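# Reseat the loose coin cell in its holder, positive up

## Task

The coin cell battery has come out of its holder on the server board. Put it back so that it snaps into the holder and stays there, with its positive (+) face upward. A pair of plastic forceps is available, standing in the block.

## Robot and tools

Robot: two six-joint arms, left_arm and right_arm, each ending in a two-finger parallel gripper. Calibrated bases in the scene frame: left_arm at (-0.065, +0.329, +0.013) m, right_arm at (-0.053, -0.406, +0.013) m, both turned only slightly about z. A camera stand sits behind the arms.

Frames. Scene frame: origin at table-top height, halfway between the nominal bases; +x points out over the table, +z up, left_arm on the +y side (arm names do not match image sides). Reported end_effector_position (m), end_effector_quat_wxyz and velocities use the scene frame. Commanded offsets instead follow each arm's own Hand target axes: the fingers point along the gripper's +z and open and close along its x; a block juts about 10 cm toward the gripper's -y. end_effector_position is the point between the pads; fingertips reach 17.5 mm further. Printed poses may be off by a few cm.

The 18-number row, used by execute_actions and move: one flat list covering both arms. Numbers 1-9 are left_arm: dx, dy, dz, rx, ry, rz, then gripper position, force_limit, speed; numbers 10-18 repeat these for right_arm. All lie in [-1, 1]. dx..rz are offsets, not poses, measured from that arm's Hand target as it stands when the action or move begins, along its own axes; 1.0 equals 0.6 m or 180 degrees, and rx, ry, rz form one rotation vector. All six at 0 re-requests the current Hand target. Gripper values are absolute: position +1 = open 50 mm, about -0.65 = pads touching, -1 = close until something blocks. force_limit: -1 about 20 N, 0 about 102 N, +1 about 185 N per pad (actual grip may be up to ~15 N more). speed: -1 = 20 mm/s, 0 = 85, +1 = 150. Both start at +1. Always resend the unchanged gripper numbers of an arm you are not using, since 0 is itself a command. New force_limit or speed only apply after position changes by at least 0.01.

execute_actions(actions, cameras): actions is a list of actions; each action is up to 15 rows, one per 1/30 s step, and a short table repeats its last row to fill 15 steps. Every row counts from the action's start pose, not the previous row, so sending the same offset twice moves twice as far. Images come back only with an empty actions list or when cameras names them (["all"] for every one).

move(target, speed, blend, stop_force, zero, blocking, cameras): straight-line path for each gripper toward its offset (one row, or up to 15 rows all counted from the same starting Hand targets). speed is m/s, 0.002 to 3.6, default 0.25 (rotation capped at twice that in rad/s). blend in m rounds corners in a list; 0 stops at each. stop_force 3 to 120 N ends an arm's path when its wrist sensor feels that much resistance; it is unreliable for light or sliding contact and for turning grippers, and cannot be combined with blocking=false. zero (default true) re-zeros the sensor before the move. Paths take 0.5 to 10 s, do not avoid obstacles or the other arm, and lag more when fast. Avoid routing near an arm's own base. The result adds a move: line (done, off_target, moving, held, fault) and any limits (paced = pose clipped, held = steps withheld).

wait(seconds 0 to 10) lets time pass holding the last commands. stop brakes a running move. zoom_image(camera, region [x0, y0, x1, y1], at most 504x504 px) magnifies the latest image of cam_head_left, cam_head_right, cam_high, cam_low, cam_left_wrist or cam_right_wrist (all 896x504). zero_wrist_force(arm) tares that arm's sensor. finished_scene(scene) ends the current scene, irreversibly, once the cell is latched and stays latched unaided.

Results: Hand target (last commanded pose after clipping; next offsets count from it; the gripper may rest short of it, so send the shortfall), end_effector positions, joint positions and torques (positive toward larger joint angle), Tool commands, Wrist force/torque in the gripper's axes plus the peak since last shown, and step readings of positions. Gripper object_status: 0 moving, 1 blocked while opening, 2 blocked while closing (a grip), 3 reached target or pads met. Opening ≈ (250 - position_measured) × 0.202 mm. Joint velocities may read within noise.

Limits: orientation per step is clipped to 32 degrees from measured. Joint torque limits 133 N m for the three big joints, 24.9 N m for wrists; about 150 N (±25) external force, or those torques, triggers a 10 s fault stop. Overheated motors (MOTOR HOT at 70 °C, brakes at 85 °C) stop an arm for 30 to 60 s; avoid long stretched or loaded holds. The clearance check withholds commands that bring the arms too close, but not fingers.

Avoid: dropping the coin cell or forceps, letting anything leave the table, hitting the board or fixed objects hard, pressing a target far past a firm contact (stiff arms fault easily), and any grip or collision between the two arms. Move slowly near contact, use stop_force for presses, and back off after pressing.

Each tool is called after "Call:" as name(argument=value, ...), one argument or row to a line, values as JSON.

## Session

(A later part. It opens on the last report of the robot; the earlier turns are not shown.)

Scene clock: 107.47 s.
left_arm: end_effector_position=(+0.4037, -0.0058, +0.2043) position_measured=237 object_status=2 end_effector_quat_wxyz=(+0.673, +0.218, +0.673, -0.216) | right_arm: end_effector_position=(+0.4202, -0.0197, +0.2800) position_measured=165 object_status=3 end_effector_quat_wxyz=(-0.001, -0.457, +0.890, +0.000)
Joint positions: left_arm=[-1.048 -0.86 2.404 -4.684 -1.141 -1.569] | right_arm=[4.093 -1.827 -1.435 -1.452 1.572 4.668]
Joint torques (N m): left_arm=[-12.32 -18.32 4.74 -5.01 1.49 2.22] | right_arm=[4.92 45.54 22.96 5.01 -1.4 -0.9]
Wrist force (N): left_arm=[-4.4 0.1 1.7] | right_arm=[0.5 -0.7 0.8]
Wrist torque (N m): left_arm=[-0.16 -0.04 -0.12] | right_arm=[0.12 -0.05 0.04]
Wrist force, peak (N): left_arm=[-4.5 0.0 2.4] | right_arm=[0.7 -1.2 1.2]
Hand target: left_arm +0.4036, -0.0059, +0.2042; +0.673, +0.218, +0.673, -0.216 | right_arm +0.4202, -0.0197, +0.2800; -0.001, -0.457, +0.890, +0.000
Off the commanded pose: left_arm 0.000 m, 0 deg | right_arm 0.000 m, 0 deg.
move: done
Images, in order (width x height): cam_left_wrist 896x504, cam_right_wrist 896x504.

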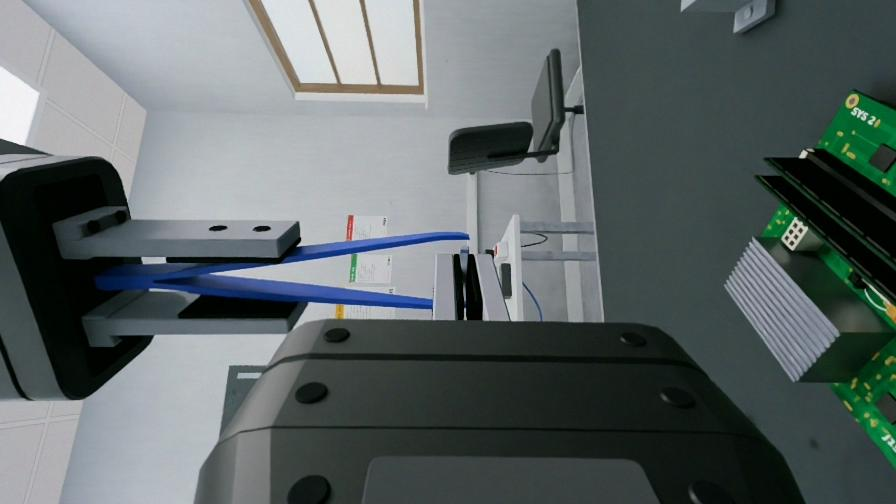

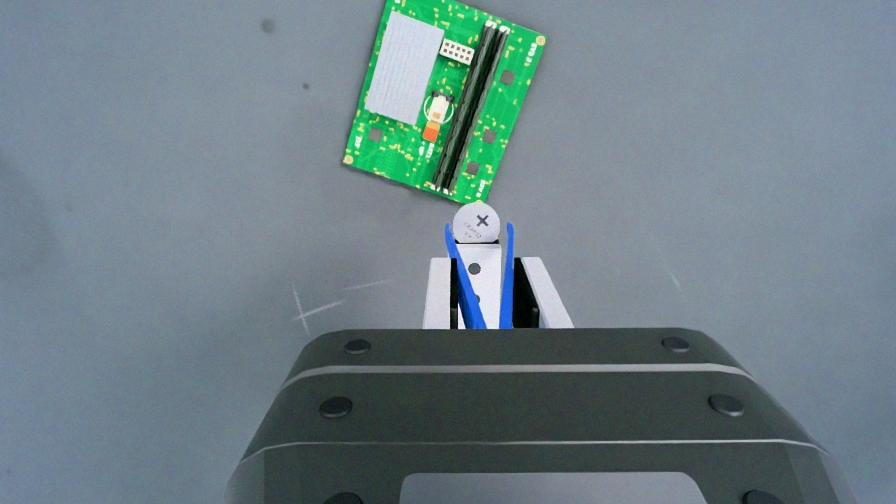

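Call:
move(
  target=[
    [0,-0.0018,0,0,0,0,-1,-1,-1,0,0,0,0,0,0,-0.08,-1,-1],
    [0,-0.0018,0,0,0,0,-1,-1,-1,0,0,0,0,0,0,-0.29,-1,-1],
  ],
  speed=0.04,
  cameras=["cam_left_wrist","cam_right_wrist"],
)

Call:
zoom_image(
  camera="cam_left_wrist",
  region=[360, 170, 580, 330],
)

Call:
zoom_image(
  camera="cam_right_wrist",
  region=[380, 160, 580, 330],
)

Scene clock: 108.97 s.
left_arm: end_effector_position=(+0.4029, -0.0068, +0.2042) position_measured=237 object_status=2 end_effector_quat_wxyz=(+0.673, +0.218, +0.673, -0.216) | right_arm: end_effector_position=(+0.4202, -0.0197, +0.2800) position_measured=195 object_status=0 end_effector_quat_wxyz=(-0.001, -0.457, +0.890, +0.000)
Joint positions: left_arm=[-1.051 -0.859 2.404 -4.684 -1.138 -1.569] | right_arm=[4.093 -1.827 -1.435 -1.452 1.572 4.668]
Joint torques (N m): left_arm=[1.71 -19.04 6 -4.79 -1.07 0.14] | right_arm=[5.69 46.15 23.55 4.92 -1.42 -1.02]
Wrist force (N): left_arm=[-4.9 0.1 1.6] | right_arm=[0.6 -1.0 1.1]
Wrist torque (N m): left_arm=[-0.17 -0.02 -0.12] | right_arm=[0.08 -0.05 0.04]
Wrist force, peak (N): left_arm=[-4.9 0.1 1.6] | right_arm=[0.7 -1.0 1.3]
Hand target: left_arm +0.4030, -0.0068, +0.2042; +0.673, +0.218, +0.673, -0.216 | right_arm +0.4202, -0.0197, +0.2800; -0.001, -0.457, +0.890, +0.000
Off the commanded pose: left_arm 0.000 m, 0 deg | right_arm 0.000 m, 0 deg.
move: done
Images, in order (width x height): cam_left_wrist 896x504, cam_right_wrist 896x504.

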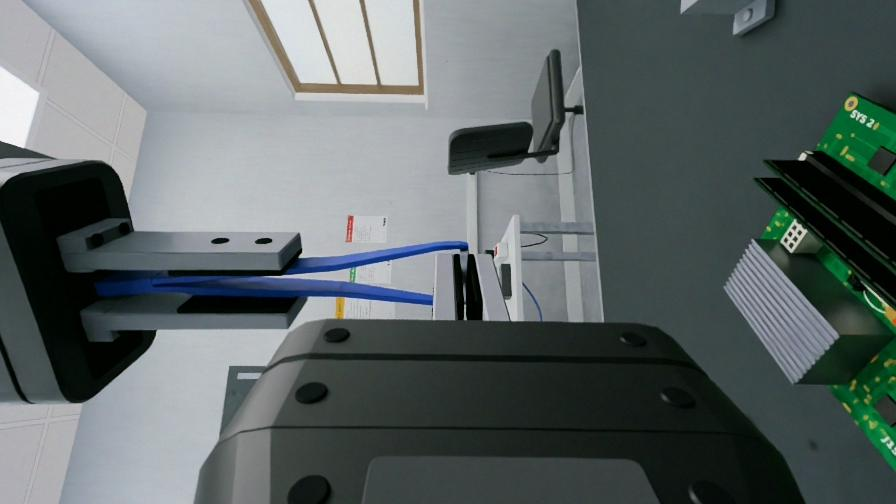

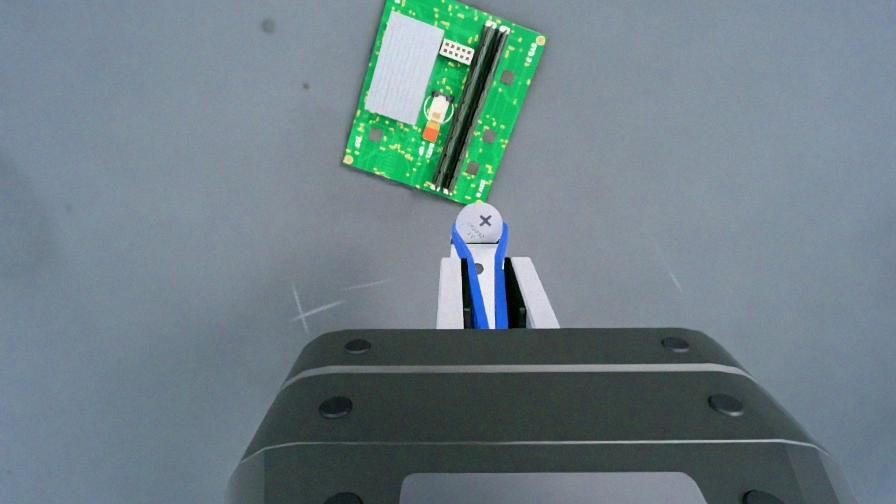

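Scaled by 2.291 from the camera's 896x504 image, which has a finer 1280x720 frame.

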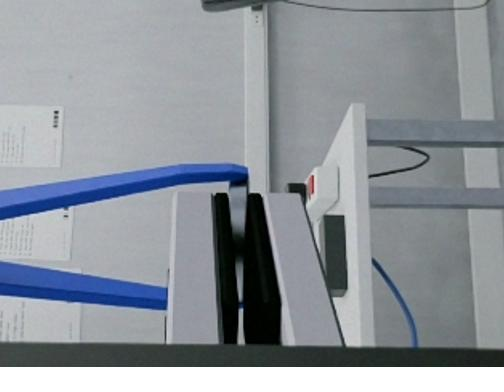

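Scaled by 2.520 from the camera's 896x504 image, which has a finer 1280x720 frame.

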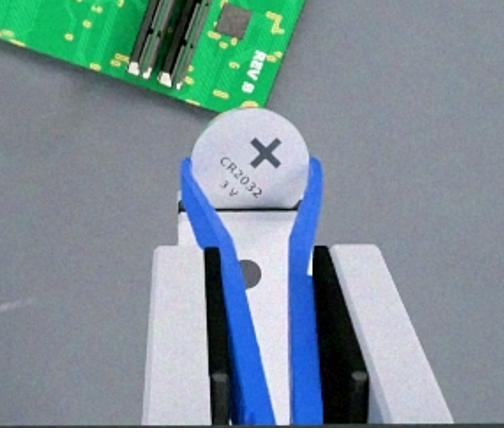

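Call:
execute_actions(
  actions=[
    [[0,0,0,0,0,0,0,-1,-1,0,0,0,0,0,0,-0.29,-1,-1],[0,0,0,0,0,0,0,-1,-1,0,0,0,0,0,0,-0.29,-1,-1]],
    [[0,0,0,0,0,0,0.2,-1,-1,0,0,0,0,0,0,-0.29,-1,-1]],
    [[0,0,0,0,0,0,0.2,-1,-1,0,0,0,0,0,0,-0.29,-1,-1]],
  ],
)

Call:
move(
  target=[0,0,-0.14,0,0,0,0.2,-1,-1,0,0,0,0,0,0,-0.29,-1,-1],
  speed=0.1,
  cameras=["cam_right_wrist","cam_head_right","cam_left_wrist"],
)

Scene clock: 124.70 s.
left_arm: end_effector_position=(+0.4030, -0.0068, +0.2042) position_measured=123 object_status=3 end_effector_quat_wxyz=(+0.673, +0.218, +0.673, -0.216) | right_arm: end_effector_position=(+0.4202, -0.0197, +0.2800) position_measured=195 object_status=3 end_effector_quat_wxyz=(-0.001, -0.457, +0.890, +0.000)
Joint positions: left_arm=[-1.051 -0.859 2.404 -4.684 -1.138 -1.569] | right_arm=[4.093 -1.827 -1.435 -1.452 1.572 4.668]
Joint torques (N m): left_arm=[11.58 -19.45 4.86 -2.38 -1.2 -1.96] | right_arm=[5.83 45.62 25.62 4.91 -1.27 -1.39]
Wrist force (N): left_arm=[-4.4 0.1 1.7] | right_arm=[0.4 -0.7 1.1]
Wrist torque (N m): left_arm=[-0.16 -0.04 -0.12] | right_arm=[0.12 -0.02 0.04]
Wrist force, peak (N): left_arm=[-5.0 0.1 2.0] | right_arm=[0.6 -0.9 1.6]
Hand target: left_arm +0.4030, -0.0068, +0.2042; +0.673, +0.218, +0.673, -0.216 | right_arm +0.4202, -0.0197, +0.2800; -0.001, -0.457, +0.890, +0.000
Off the commanded pose: left_arm 0.000 m, 0 deg | right_arm 0.000 m, 0 deg.
Step readings (end_effector_position of left_arm | right_arm):
0: (+0.4030, -0.0068, +0.2042) | (+0.4202, -0.0197, +0.2800)
1: (+0.4030, -0.0068, +0.2042) | (+0.4202, -0.0197, +0.2800)
2: (+0.4030, -0.0068, +0.2042) | (+0.4202, -0.0197, +0.2800)
4: (+0.4030, -0.0068, +0.2042) | (+0.4202, -0.0197, +0.2800)
8: (+0.4030, -0.0068, +0.2042) | (+0.4202, -0.0197, +0.2800)
15: (+0.4030, -0.0068, +0.2042) | (+0.4202, -0.0197, +0.2800)
16: (+0.4030, -0.0068, +0.2042) | (+0.4202, -0.0197, +0.2800)
17: (+0.4030, -0.0068, +0.2042) | (+0.4202, -0.0197, +0.2800)
19: (+0.4030, -0.0068, +0.2042) | (+0.4202, -0.0197, +0.2800)
23: (+0.4030, -0.0068, +0.2042) | (+0.4202, -0.0197, +0.2800)
30: (+0.4030, -0.0068, +0.2042) | (+0.4202, -0.0197, +0.2800)
31: (+0.4030, -0.0068, +0.2042) | (+0.4202, -0.0197, +0.2800)
32: (+0.4030, -0.0068, +0.2042) | (+0.4202, -0.0197, +0.2800)
34: (+0.4030, -0.0068, +0.2042) | (+0.4202, -0.0197, +0.2800)
38: (+0.4030, -0.0068, +0.2042) | (+0.4202, -0.0197, +0.2800)
45: (+0.4030, -0.0068, +0.2042) | (+0.4202, -0.0197, +0.2800)

Scene clock: 126.03 s.
left_arm: end_effector_position=(+0.3348, +0.0421, +0.2043) position_measured=123 object_status=3 end_effector_quat_wxyz=(+0.673, +0.218, +0.673, -0.216) | right_arm: end_effector_position=(+0.4202, -0.0197, +0.2800) position_measured=195 object_status=3 end_effector_quat_wxyz=(-0.001, -0.457, +0.890, +0.000)
Joint positions: left_arm=[-1.226 -0.814 2.644 -4.969 -0.964 -1.569] | right_arm=[4.093 -1.827 -1.435 -1.452 1.572 4.668]
Joint torques (N m): left_arm=[4.07 -42.82 10.48 -3.54 0.65 2.67] | right_arm=[5.84 45.6 25.96 4.98 -1.19 -1.5]
Wrist force (N): left_arm=[-4.8 0.2 1.7] | right_arm=[0.6 -0.8 0.9]
Wrist torque (N m): left_arm=[-0.17 0.05 -0.13] | right_arm=[0.10 -0.06 0.04]
Wrist force, peak (N): left_arm=[-4.5 0.0 3.4] | right_arm=[0.6 -1.1 1.0]
Hand target: left_arm +0.3348, +0.0422, +0.2044; +0.673, +0.218, +0.673, -0.216 | right_arm +0.4202, -0.0197, +0.2800; -0.001, -0.457, +0.890, +0.000
Off the commanded pose: left_arm 0.000 m, 0 deg | right_arm 0.000 m, 0 deg.
move: done
Images, in order (width x height): cam_head_right 896x504, cam_left_wrist 896x504, cam_right_wrist 896x504.

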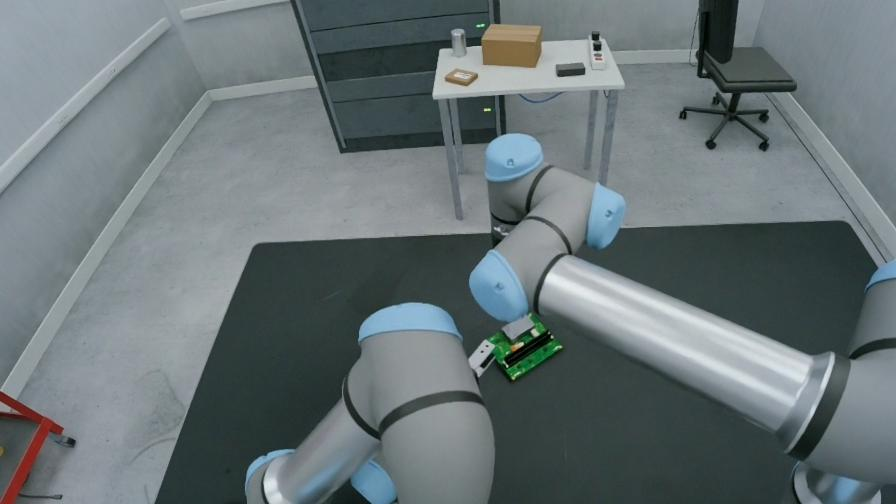

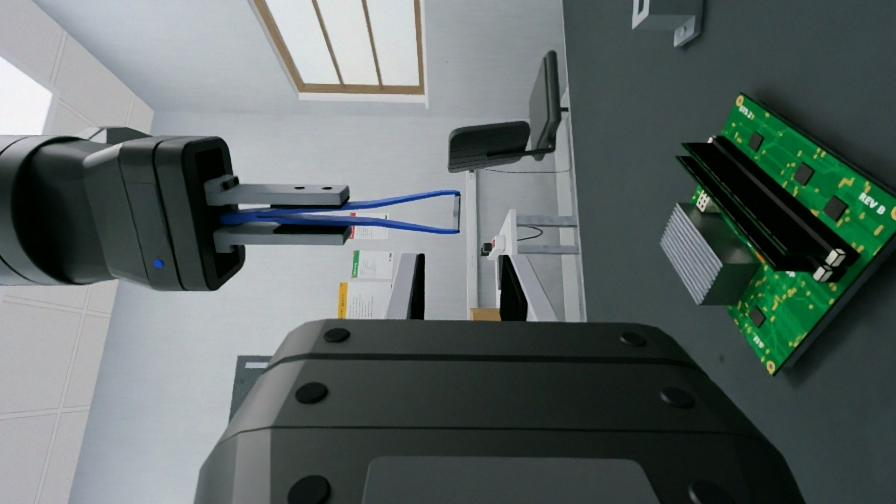

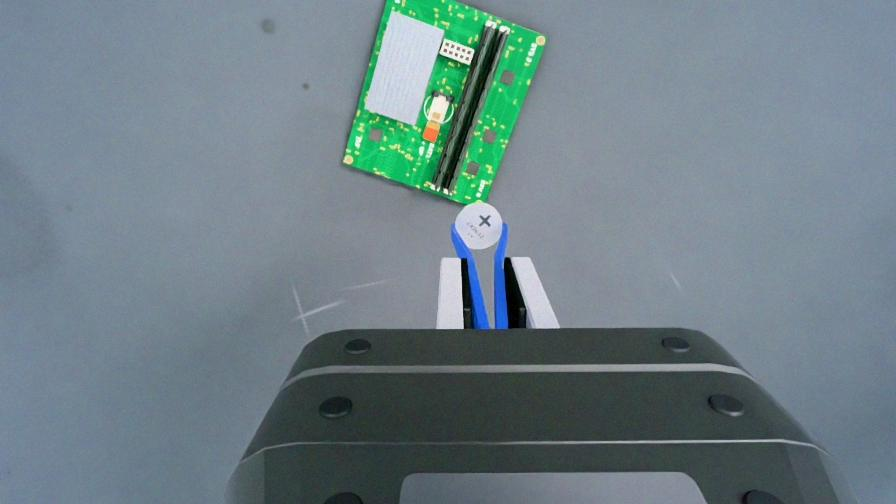

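Call:
zoom_image(
  camera="cam_right_wrist",
  region=[380, 60, 520, 160],
)

Call:
move(
  target=[-0.15,0.25,-0.03,0,0,0,0.2,-1,-1,0,0,0,0,0,-0.6389,-0.29,-1,-1],
  speed=0.25,
  cameras=["cam_right_wrist"],
)

Scaled by 3.600 from the camera's 896x504 image, which has a finer 1280x720 frame.

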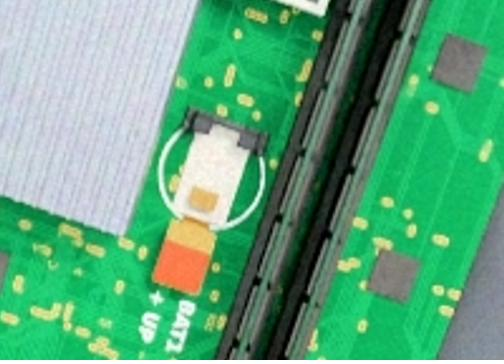

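Scene clock: 130.83 s.
left_arm: end_effector_position=(+0.4077, +0.1743, +0.2950) position_measured=123 object_status=3 end_effector_quat_wxyz=(+0.673, +0.218, +0.673, -0.216) | right_arm: end_effector_position=(+0.4202, -0.0197, +0.2800) position_measured=195 object_status=3 end_effector_quat_wxyz=(+0.000, +0.996, -0.093, -0.001)
Joint positions: left_arm=[-0.543 -1.243 2.585 -4.481 -1.646 -1.568] | right_arm=[4.093 -1.827 -1.435 -1.452 1.572 2.661]
Joint torques (N m): left_arm=[-10.98 -9.73 1.21 -4.95 0.25 2.48] | right_arm=[-3.22 29.45 28.75 3.63 1.28 -1.93]
Wrist force (N): left_arm=[-4.9 0.5 1.6] | right_arm=[0.4 -0.9 0.6]
Wrist torque (N m): left_arm=[-0.09 0.03 -0.19] | right_arm=[0.08 -0.02 -0.02]
Wrist force, peak (N): left_arm=[-5.1 1.2 1.5] | right_arm=[0.5 -1.2 1.0]
Hand target: left_arm +0.4077, +0.1742, +0.2949; +0.673, +0.218, +0.673, -0.216 | right_arm +0.4202, -0.0197, +0.2800; +0.000, +0.996, -0.093, -0.001
Off the commanded pose: left_arm 0.000 m, 0 deg | right_arm 0.000 m, 0 deg.
move: done
Images, in order (width x height): cam_right_wrist 896x504.

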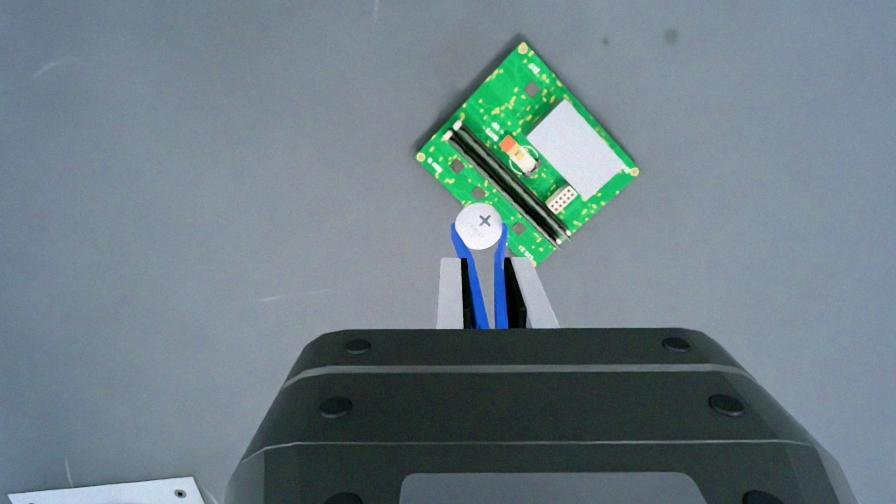

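Call:
move(
  target=[0,0,0,0,0,0,0.2,-1,-1,0,0,0,0,0,-0.238,-0.29,-1,-1],
  speed=0.25,
  cameras=["cam_right_wrist"],
)

Scene clock: 133.67 s.
left_arm: end_effector_position=(+0.4077, +0.1742, +0.2949) position_measured=123 object_status=3 end_effector_quat_wxyz=(+0.673, +0.218, +0.673, -0.216) | right_arm: end_effector_position=(+0.4202, -0.0197, +0.2800) position_measured=195 object_status=3 end_effector_quat_wxyz=(+0.000, +0.961, +0.277, -0.001)
Joint positions: left_arm=[-0.543 -1.243 2.585 -4.481 -1.646 -1.568] | right_arm=[4.093 -1.827 -1.435 -1.452 1.572 1.913]
Joint torques (N m): left_arm=[-12.26 -9.07 1.2 -5.01 0.14 1.94] | right_arm=[-3.19 38.16 27.57 1.16 1.35 -2.07]
Wrist force (N): left_arm=[-5.0 0.6 1.6] | right_arm=[0.4 -0.5 0.8]
Wrist torque (N m): left_arm=[-0.09 0.06 -0.19] | right_arm=[0.15 -0.03 -0.02]
Wrist force, peak (N): left_arm=[-5.0 0.5 1.6] | right_arm=[0.4 -1.2 1.0]
Hand target: left_arm +0.4077, +0.1742, +0.2949; +0.673, +0.218, +0.673, -0.216 | right_arm +0.4202, -0.0197, +0.2800; +0.000, +0.961, +0.277, -0.001
Off the commanded pose: left_arm 0.000 m, 0 deg | right_arm 0.000 m, 0 deg.
move: done
Images, in order (width x height): cam_right_wrist 896x504.

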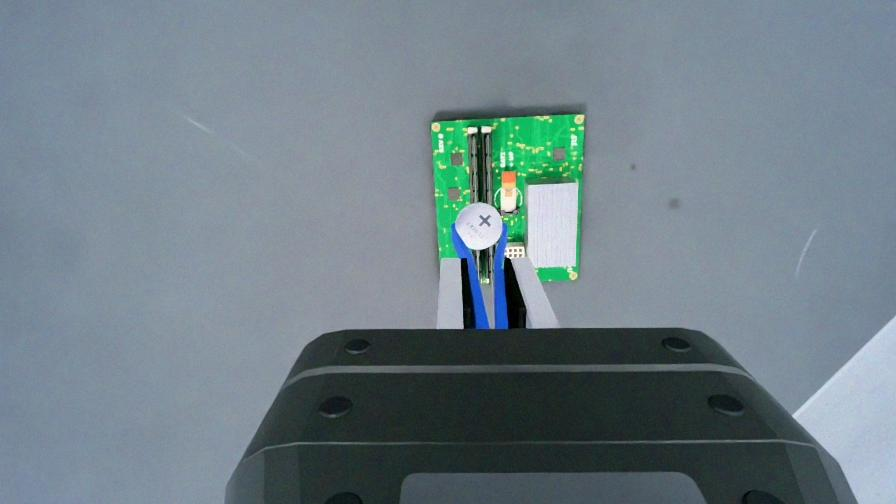

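Call:
move(
  target=[0,0,0,0,0,0,0.2,-1,-1,0.0675,0.046,0.2,0,0,0,-0.29,-1,-1],
  speed=0.12,
  cameras=["cam_right_wrist"],
)

Call:
zoom_image(
  camera="cam_right_wrist",
  region=[380, 120, 580, 300],
)

Scene clock: 135.67 s.
left_arm: end_effector_position=(+0.4077, +0.1742, +0.2949) position_measured=123 object_status=3 end_effector_quat_wxyz=(+0.673, +0.218, +0.673, -0.216) | right_arm: end_effector_position=(+0.4690, -0.0216, +0.1599) position_measured=195 object_status=3 end_effector_quat_wxyz=(+0.000, +0.961, +0.277, -0.001)
Joint positions: left_arm=[-0.543 -1.243 2.585 -4.481 -1.646 -1.568] | right_arm=[4.03 -1.985 -1.536 -1.193 1.572 1.85]
Joint torques (N m): left_arm=[-11.9 -9.33 1.54 -4.99 0.97 1.51] | right_arm=[7.22 40.52 26.8 2.93 -0.95 2.34]
Wrist force (N): left_arm=[-5.0 0.5 1.5] | right_arm=[0.4 -0.8 0.7]
Wrist torque (N m): left_arm=[-0.11 0.05 -0.19] | right_arm=[0.10 0.00 0.04]
Wrist force, peak (N): left_arm=[-5.0 0.7 1.7] | right_arm=[1.1 -0.5 2.7]
Hand target: left_arm +0.4077, +0.1742, +0.2949; +0.673, +0.218, +0.673, -0.216 | right_arm +0.4690, -0.0215, +0.1599; +0.000, +0.961, +0.277, -0.001
Off the commanded pose: left_arm 0.000 m, 0 deg | right_arm 0.000 m, 0 deg.
move: done
Images, in order (width x height): cam_right_wrist 896x504.

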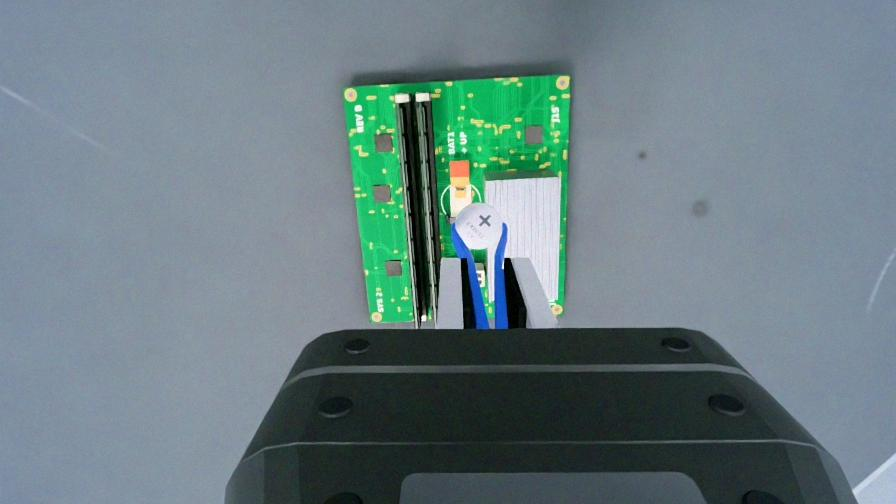

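Scaled by 2.520 from the camera's 896x504 image, which has a finer 1280x720 frame.

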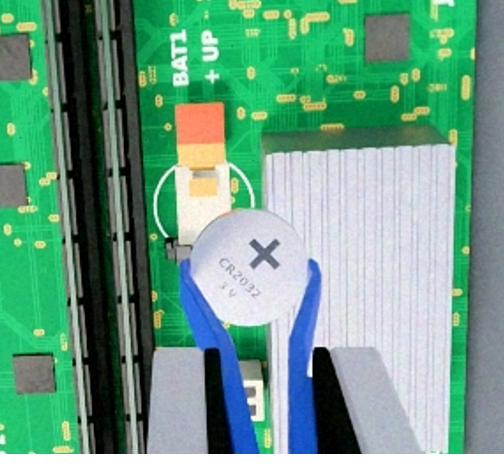

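Call:
move(
  target=[0,0,0,0,0,0,0.2,-1,-1,-0.0105,0.0118,0.05,0,0,-0.0167,-0.29,-1,-1],
  speed=0.1,
  cameras=["cam_right_wrist","cam_left_wrist"],
)

Call:
zoom_image(
  camera="cam_right_wrist",
  region=[380, 120, 580, 300],
)

Scene clock: 137.00 s.
left_arm: end_effector_position=(+0.4077, +0.1742, +0.2949) position_measured=123 object_status=3 end_effector_quat_wxyz=(+0.673, +0.218, +0.673, -0.216) | right_arm: end_effector_position=(+0.4674, -0.0309, +0.1298) position_measured=195 object_status=3 end_effector_quat_wxyz=(+0.000, +0.953, +0.302, -0.001)
Joint positions: left_arm=[-0.543 -1.243 2.585 -4.481 -1.646 -1.568] | right_arm=[4.022 -1.999 -1.599 -1.116 1.572 1.79]
Joint torques (N m): left_arm=[-11.29 -10.02 1.34 -4.73 1.19 1.14] | right_arm=[4.33 51.27 25.1 1.13 0.22 2.27]
Wrist force (N): left_arm=[-4.7 0.4 1.6] | right_arm=[0.4 -0.8 0.9]
Wrist torque (N m): left_arm=[-0.12 0.03 -0.19] | right_arm=[0.10 -0.01 -0.03]
Wrist force, peak (N): left_arm=[-5.0 0.5 1.5] | right_arm=[0.4 -0.7 1.6]
Hand target: left_arm +0.4077, +0.1742, +0.2949; +0.673, +0.218, +0.673, -0.216 | right_arm +0.4674, -0.0309, +0.1299; +0.000, +0.953, +0.302, -0.001
Off the commanded pose: left_arm 0.000 m, 0 deg | right_arm 0.000 m, 0 deg.
move: done
Images, in order (width x height): cam_left_wrist 896x504, cam_right_wrist 896x504.

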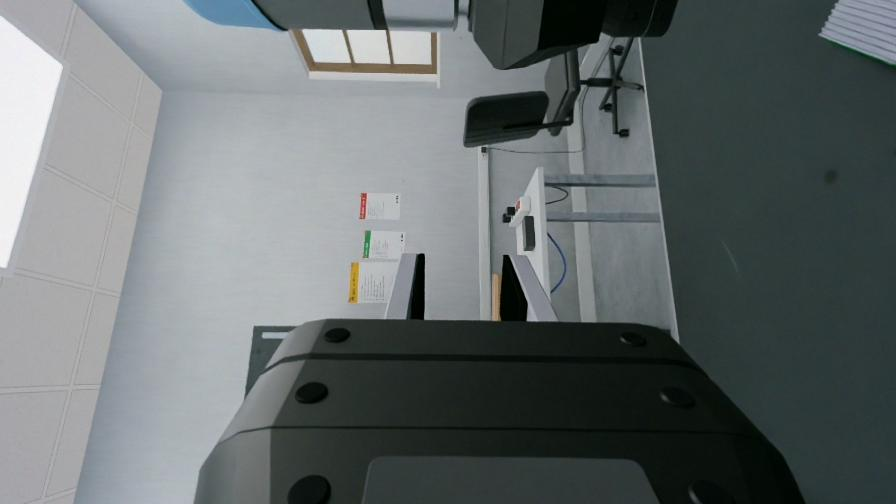

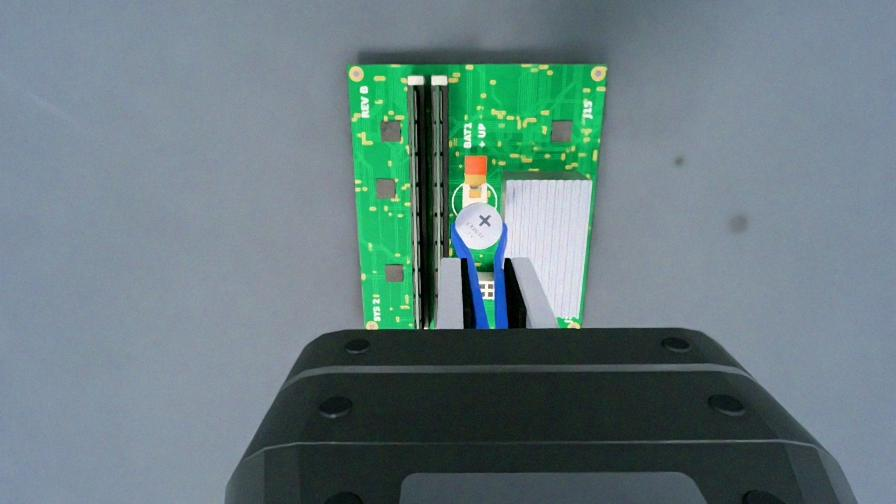

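Scaled by 2.520 from the camera's 896x504 image, which has a finer 1280x720 frame.

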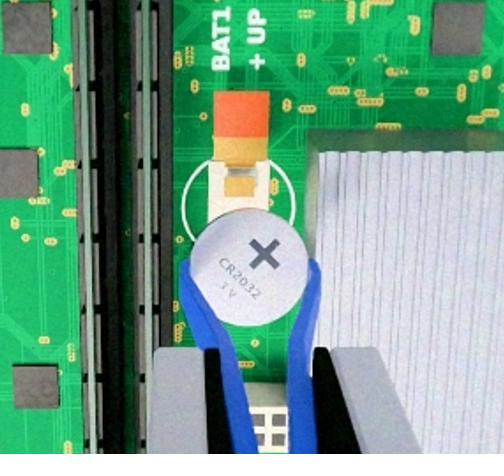

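Call:
move(
  target=[0,0,0,0,0,0,0.2,-1,-1,0,0.022,0.0447,0.0667,0,0,-0.29,-1,-1],
  speed=0.06,
  cameras=["cam_right_wrist"],
)

Call:
zoom_image(
  camera="cam_right_wrist",
  region=[400, 120, 560, 280],
)

Scene clock: 139.70 s.
left_arm: end_effector_position=(+0.4077, +0.1742, +0.2949) position_measured=123 object_status=3 end_effector_quat_wxyz=(+0.673, +0.218, +0.673, -0.216) | right_arm: end_effector_position=(+0.4750, -0.0417, +0.1029) position_measured=195 object_status=3 end_effector_quat_wxyz=(-0.100, +0.948, +0.301, -0.033)
Joint positions: left_arm=[-0.543 -1.243 2.585 -4.481 -1.646 -1.568] | right_arm=[3.917 -2.044 -1.631 -1.015 1.78 1.687]
Joint torques (N m): left_arm=[-10.82 -9.9 1 -4.34 1.14 0.59] | right_arm=[7.84 52.22 25.25 0.66 -1.01 2.27]
Wrist force (N): left_arm=[-4.8 0.5 1.6] | right_arm=[0.6 -0.7 0.6]
Wrist torque (N m): left_arm=[-0.10 0.04 -0.19] | right_arm=[0.07 -0.05 0.01]
Wrist force, peak (N): left_arm=[-5.0 0.5 1.6] | right_arm=[0.4 -1.7 0.3]
Hand target: left_arm +0.4077, +0.1742, +0.2949; +0.673, +0.218, +0.673, -0.216 | right_arm +0.4749, -0.0417, +0.1031; -0.100, +0.948, +0.301, -0.032
Off the commanded pose: left_arm 0.000 m, 0 deg | right_arm 0.000 m, 0 deg.
move: done
Images, in order (width x height): cam_right_wrist 896x504.

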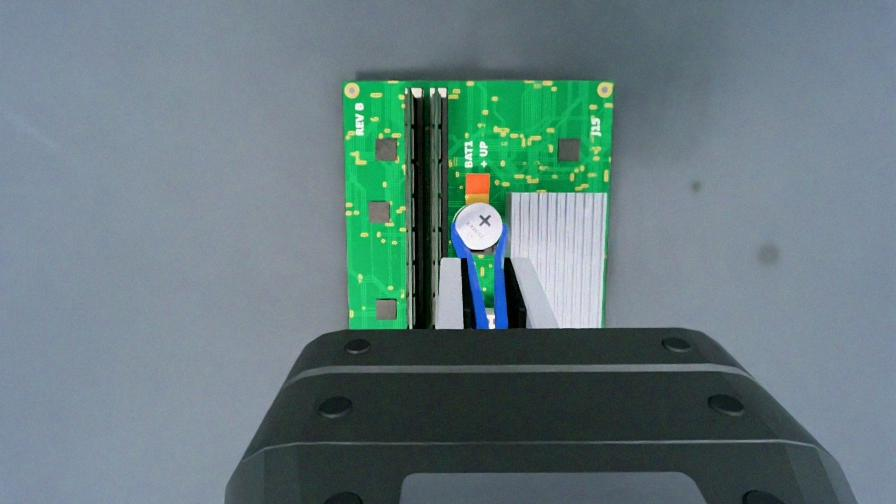

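Scaled by 3.150 from the camera's 896x504 image, which has a finer 1280x720 frame.

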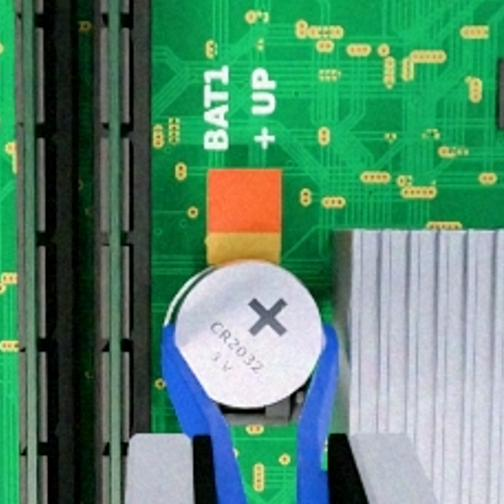

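Call:
move(
  target=[0,0,0,0,0,0,0.2,-1,-1,0,0.0042,0.0196,0,0,0,-0.29,-1,-1],
  speed=0.012,
  stop_force=4,
  cameras=["cam_right_wrist"],
)

Call:
zoom_image(
  camera="cam_right_wrist",
  region=[400, 140, 540, 280],
)

Scene clock: 142.27 s.
left_arm: end_effector_position=(+0.4077, +0.1742, +0.2949) position_measured=123 object_status=3 end_effector_quat_wxyz=(+0.673, +0.218, +0.673, -0.216) | right_arm: end_effector_position=(+0.4749, -0.0417, +0.0910) position_measured=195 object_status=3 end_effector_quat_wxyz=(-0.100, +0.948, +0.301, -0.032)
Joint positions: left_arm=[-0.543 -1.243 2.585 -4.481 -1.646 -1.568] | right_arm=[3.917 -2.058 -1.644 -0.988 1.78 1.687]
Joint torques (N m): left_arm=[-10.32 -10.53 0.52 -4.2 1.1 0.01] | right_arm=[3.63 53.05 26.36 1.16 2.08 0.62]
Wrist force (N): left_arm=[-4.8 0.5 1.7] | right_arm=[0.4 -0.2 0.8]
Wrist torque (N m): left_arm=[-0.11 0.02 -0.19] | right_arm=[0.17 -0.03 0.00]
Wrist force, peak (N): left_arm=[-5.0 0.4 1.7] | right_arm=[0.8 -0.6 1.1]
Hand target: left_arm +0.4077, +0.1742, +0.2949; +0.673, +0.218, +0.673, -0.216 | right_arm +0.4749, -0.0417, +0.0910; -0.100, +0.948, +0.301, -0.032
Off the commanded pose: left_arm 0.000 m, 0 deg | right_arm 0.000 m, 0 deg.
move: done
Images, in order (width x height): cam_right_wrist 896x504.

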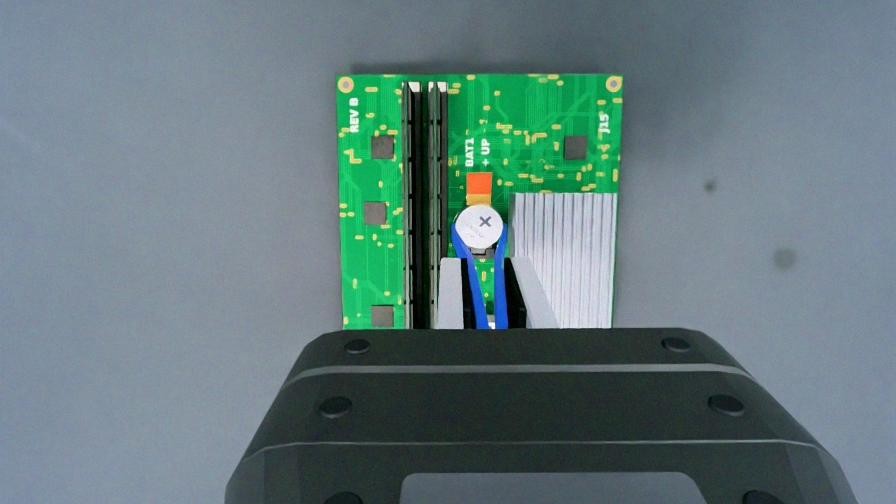

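Scaled by 3.600 from the camera's 896x504 image, which has a finer 1280x720 frame.

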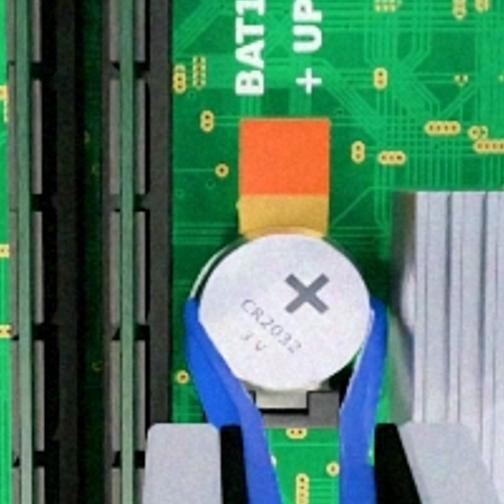

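Call:
move(
  target=[0,0,0,0,0,0,0.2,-1,-1,0,0.0082,-0.0017,0,0,0,-0.29,-1,-1],
  speed=0.01,
  stop_force=3.5,
  cameras=["cam_right_wrist"],
)

Call:
zoom_image(
  camera="cam_right_wrist",
  region=[400, 140, 540, 280],
)

Scene clock: 144.13 s.
left_arm: end_effector_position=(+0.4077, +0.1742, +0.2949) position_measured=123 object_status=3 end_effector_quat_wxyz=(+0.673, +0.218, +0.673, -0.216) | right_arm: end_effector_position=(+0.4778, -0.0458, +0.0910) position_measured=195 object_status=3 end_effector_quat_wxyz=(-0.100, +0.948, +0.301, -0.032)
Joint positions: left_arm=[-0.543 -1.243 2.585 -4.481 -1.646 -1.568] | right_arm=[3.909 -2.059 -1.642 -0.99 1.78 1.679]
Joint torques (N m): left_arm=[-9.81 -10.91 0.88 -3.91 1.07 -0.58] | right_arm=[4.89 34.26 17.02 4.77 2.33 2.33]
Wrist force (N): left_arm=[-5.1 0.4 1.5] | right_arm=[0.4 -0.7 0.9]
Wrist torque (N m): left_arm=[-0.11 0.07 -0.20] | right_arm=[0.10 -0.02 0.04]
Wrist force, peak (N): left_arm=[-5.1 0.4 1.5] | right_arm=[0.5 -1.1 1.1]
Hand target: left_arm +0.4077, +0.1742, +0.2949; +0.673, +0.218, +0.673, -0.216 | right_arm +0.4778, -0.0458, +0.0910; -0.100, +0.948, +0.301, -0.032
Off the commanded pose: left_arm 0.000 m, 0 deg | right_arm 0.000 m, 0 deg.
move: done
Images, in order (width x height): cam_right_wrist 896x504.

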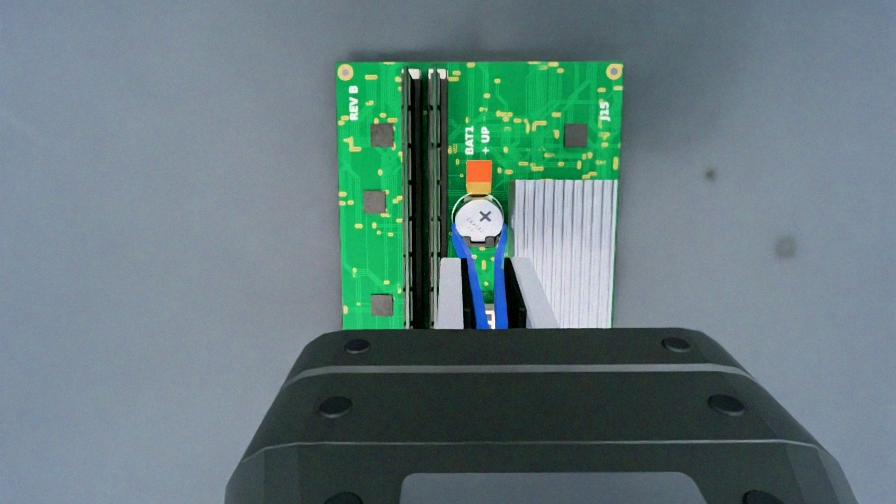

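Scaled by 3.600 from the camera's 896x504 image, which has a finer 1280x720 frame.

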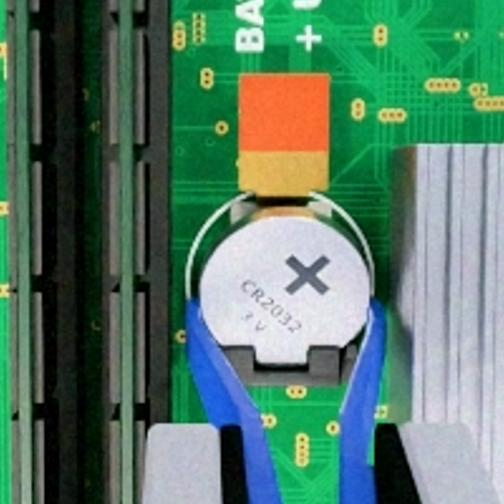

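Call:
execute_actions(
  actions=[
    [[0,0,0,0,0,0,0.2,-1,-1,0,0,0,0,0,0,-0.2,-1,-1]],
  ],
)

Call:
move(
  target=[0,0,0,0,0,0,0.2,-1,-1,0,-0.0104,-0.0489,0,0,0,-0.2,-1,-1],
  speed=0.04,
  cameras=["cam_right_wrist"],
)

Call:
zoom_image(
  camera="cam_right_wrist",
  region=[400, 140, 540, 280],
)

Scene clock: 145.03 s.
left_arm: end_effector_position=(+0.4077, +0.1742, +0.2949) position_measured=123 object_status=3 end_effector_quat_wxyz=(+0.673, +0.218, +0.673, -0.216) | right_arm: end_effector_position=(+0.4778, -0.0458, +0.0910) position_measured=182 object_status=3 end_effector_quat_wxyz=(-0.100, +0.948, +0.301, -0.032)
Joint positions: left_arm=[-0.543 -1.243 2.585 -4.481 -1.646 -1.568] | right_arm=[3.909 -2.059 -1.642 -0.99 1.78 1.679]
Joint torques (N m): left_arm=[-9.12 -10.8 0.87 -3.86 1.1 -0.62] | right_arm=[5.5 35.66 15.67 5.24 2.41 2.26]
Wrist force (N): left_arm=[-4.7 0.5 1.5] | right_arm=[0.4 -0.6 0.8]
Wrist torque (N m): left_arm=[-0.10 0.02 -0.19] | right_arm=[0.11 -0.01 0.05]
Wrist force, peak (N): left_arm=[-5.0 0.6 1.5] | right_arm=[0.6 -0.8 0.9]
Hand target: left_arm +0.4077, +0.1742, +0.2949; +0.673, +0.218, +0.673, -0.216 | right_arm +0.4778, -0.0458, +0.0910; -0.100, +0.948, +0.301, -0.032
Off the commanded pose: left_arm 0.000 m, 0 deg | right_arm 0.000 m, 0 deg.
Step readings (end_effector_position of left_arm | right_arm):
0: (+0.4077, +0.1742, +0.2949) | (+0.4778, -0.0458, +0.0910)
1: (+0.4077, +0.1742, +0.2949) | (+0.4778, -0.0458, +0.0910)
2: (+0.4077, +0.1742, +0.2949) | (+0.4778, -0.0458, +0.0910)
4: (+0.4077, +0.1742, +0.2949) | (+0.4778, -0.0458, +0.0910)
8: (+0.4077, +0.1742, +0.2949) | (+0.4778, -0.0458, +0.0910)
15: (+0.4077, +0.1742, +0.2949) | (+0.4778, -0.0458, +0.0910)

Scene clock: 146.07 s.
left_arm: end_effector_position=(+0.4077, +0.1742, +0.2949) position_measured=123 object_status=3 end_effector_quat_wxyz=(+0.673, +0.218, +0.673, -0.216) | right_arm: end_effector_position=(+0.4779, -0.0458, +0.1212) position_measured=182 object_status=3 end_effector_quat_wxyz=(-0.100, +0.948, +0.301, -0.032) end_effector_velocity=(+0.001, +0.001, -0.001) end_effector_angular_velocity=(+0.002, -0.003, +0.000)
Joint positions: left_arm=[-0.543 -1.243 2.585 -4.481 -1.646 -1.568] | right_arm=[3.909 -2.024 -1.609 -1.059 1.78 1.679]
Joint velocities: left_arm=[within noise] | right_arm=[0 -0.002 -0.001 0.006 -0.001 0]
Joint torques (N m): left_arm=[-9.24 -11.39 -0.18 -3.79 1.08 -1.01] | right_arm=[-3.21 32.7 14.11 5.52 2.36 0.19]
Wrist force (N): left_arm=[-4.9 0.7 1.5] | right_arm=[0.3 -0.6 0.7]
Wrist torque (N m): left_arm=[-0.06 0.05 -0.19] | right_arm=[0.10 0.00 0.04]
Wrist force, peak (N): left_arm=[-4.9 0.5 1.6] | right_arm=[0.5 -0.4 1.9]
Hand target: left_arm +0.4077, +0.1742, +0.2949; +0.673, +0.218, +0.673, -0.216 | right_arm +0.4779, -0.0458, +0.1210; -0.100, +0.948, +0.301, -0.032
Off the commanded pose: left_arm 0.000 m, 0 deg | right_arm 0.000 m, 0 deg.
move: done
Images, in order (width x height): cam_right_wrist 896x504.

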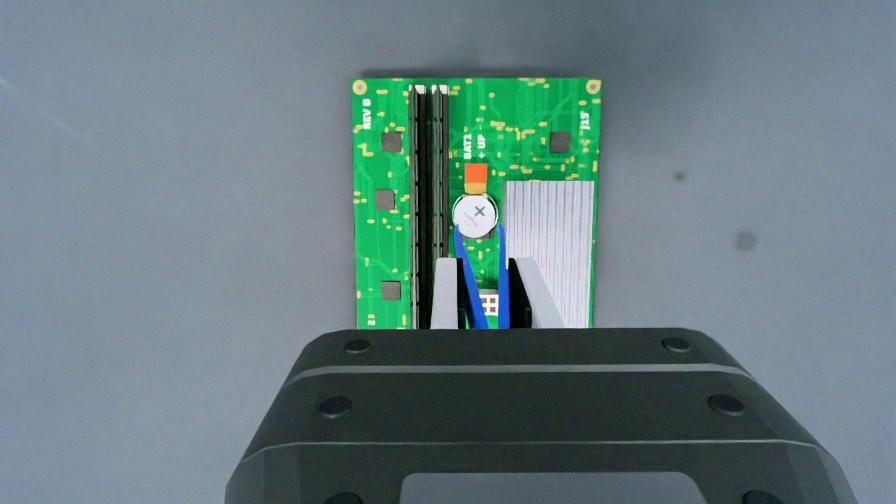

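Scaled by 3.600 from the camera's 896x504 image, which has a finer 1280x720 frame.

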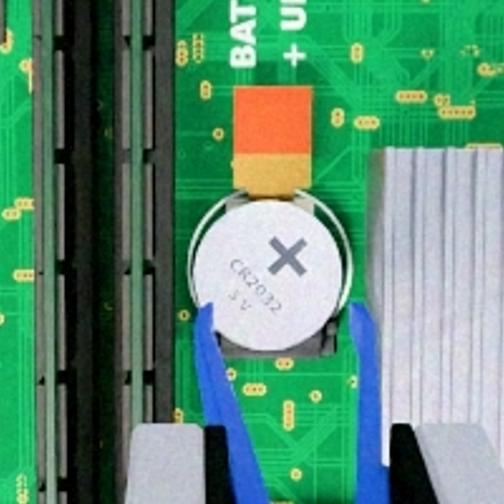

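Call:
execute_actions(
  actions=[
    [[0,0,0,0,0,0,0.2,-1,-1,0,0,0,0,0,0,-0.12,-1,-1]],
  ],
)

Call:
move(
  target=[0,0,0,0,0,0,0.2,-1,-1,0,0.005,0.0473,0,0,0,-0.12,-1,-1],
  speed=0.02,
  stop_force=3.5,
  cameras=["cam_right_wrist"],
)

Call:
zoom_image(
  camera="cam_right_wrist",
  region=[400, 140, 540, 280],
)

Scene clock: 147.20 s.
left_arm: end_effector_position=(+0.4077, +0.1742, +0.2949) position_measured=123 object_status=3 end_effector_quat_wxyz=(+0.673, +0.218, +0.673, -0.216) | right_arm: end_effector_position=(+0.4779, -0.0458, +0.1210) position_measured=171 object_status=3 end_effector_quat_wxyz=(-0.100, +0.948, +0.301, -0.032)
Joint positions: left_arm=[-0.543 -1.243 2.585 -4.481 -1.646 -1.568] | right_arm=[3.909 -2.024 -1.609 -1.058 1.78 1.679]
Joint torques (N m): left_arm=[-9.71 -10.97 0.47 -3.72 1.06 -1.11] | right_arm=[-3.22 32.31 15.34 5.7 2.3 -1.72]
Wrist force (N): left_arm=[-5.0 0.6 1.5] | right_arm=[0.2 -0.6 0.4]
Wrist torque (N m): left_arm=[-0.08 0.05 -0.19] | right_arm=[0.09 0.01 0.05]
Wrist force, peak (N): left_arm=[-5.0 0.6 1.7] | right_arm=[0.6 -0.6 1.2]
Hand target: left_arm +0.4077, +0.1742, +0.2949; +0.673, +0.218, +0.673, -0.216 | right_arm +0.4779, -0.0458, +0.1210; -0.100, +0.948, +0.301, -0.032
Off the commanded pose: left_arm 0.000 m, 0 deg | right_arm 0.000 m, 0 deg.
Step readings (end_effector_position of left_arm | right_arm):
0: (+0.4077, +0.1742, +0.2949) | (+0.4779, -0.0458, +0.1210)
1: (+0.4077, +0.1742, +0.2949) | (+0.4779, -0.0458, +0.1210)
2: (+0.4077, +0.1742, +0.2949) | (+0.4779, -0.0458, +0.1210)
4: (+0.4077, +0.1742, +0.2949) | (+0.4779, -0.0458, +0.1210)
8: (+0.4077, +0.1742, +0.2949) | (+0.4779, -0.0458, +0.1210)
15: (+0.4077, +0.1742, +0.2949) | (+0.4779, -0.0458, +0.1210)

Scene clock: 149.70 s.
left_arm: end_effector_position=(+0.4077, +0.1742, +0.2949) position_measured=123 object_status=3 end_effector_quat_wxyz=(+0.673, +0.218, +0.673, -0.216) | right_arm: end_effector_position=(+0.4761, -0.0434, +0.0926) position_measured=171 object_status=3 end_effector_quat_wxyz=(-0.100, +0.948, +0.301, -0.032)
Joint positions: left_arm=[-0.543 -1.243 2.585 -4.481 -1.646 -1.568] | right_arm=[3.914 -2.057 -1.642 -0.992 1.78 1.684]
Joint torques (N m): left_arm=[-9.28 -12.44 -0.33 -3.44 1.11 -1.56] | right_arm=[-1.22 52.99 26.03 1.04 -1.32 -0.35]
Wrist force (N): left_arm=[-4.9 0.6 1.7] | right_arm=[0.2 -0.7 0.7]
Wrist torque (N m): left_arm=[-0.09 0.04 -0.19] | right_arm=[0.07 0.02 -0.05]
Wrist force, peak (N): left_arm=[-5.0 0.5 1.7] | right_arm=[0.8 -0.8 0.9]
Hand target: left_arm +0.4077, +0.1742, +0.2949; +0.673, +0.218, +0.673, -0.216 | right_arm +0.4761, -0.0434, +0.0926; -0.100, +0.948, +0.301, -0.032
Off the commanded pose: left_arm 0.000 m, 0 deg | right_arm 0.000 m, 0 deg.
move: done
Images, in order (width x height): cam_right_wrist 896x504.

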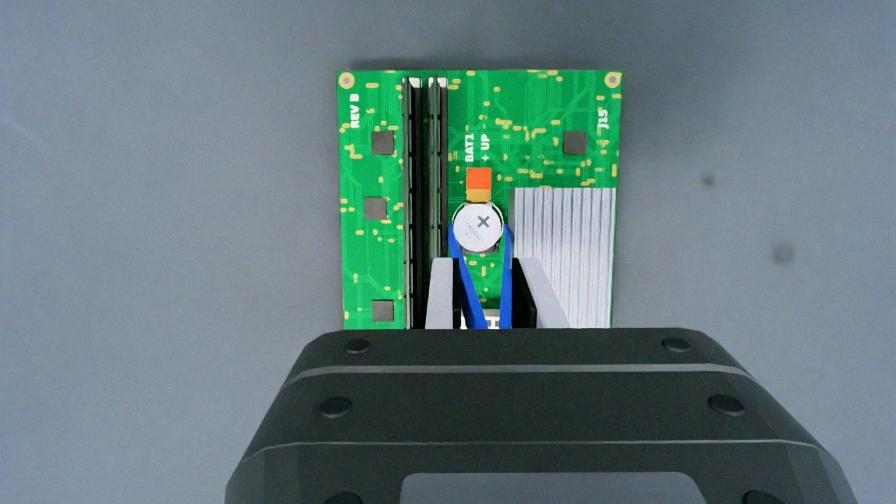

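Scaled by 3.600 from the camera's 896x504 image, which has a finer 1280x720 frame.

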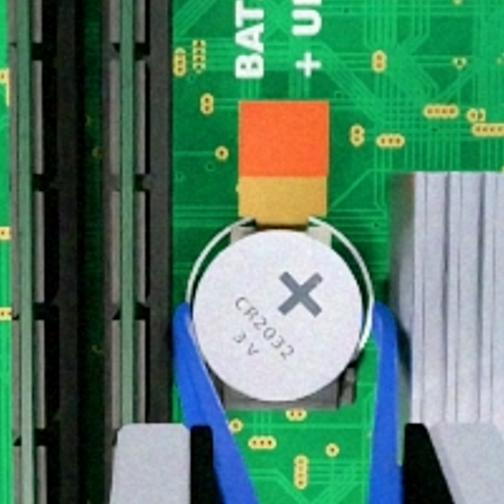

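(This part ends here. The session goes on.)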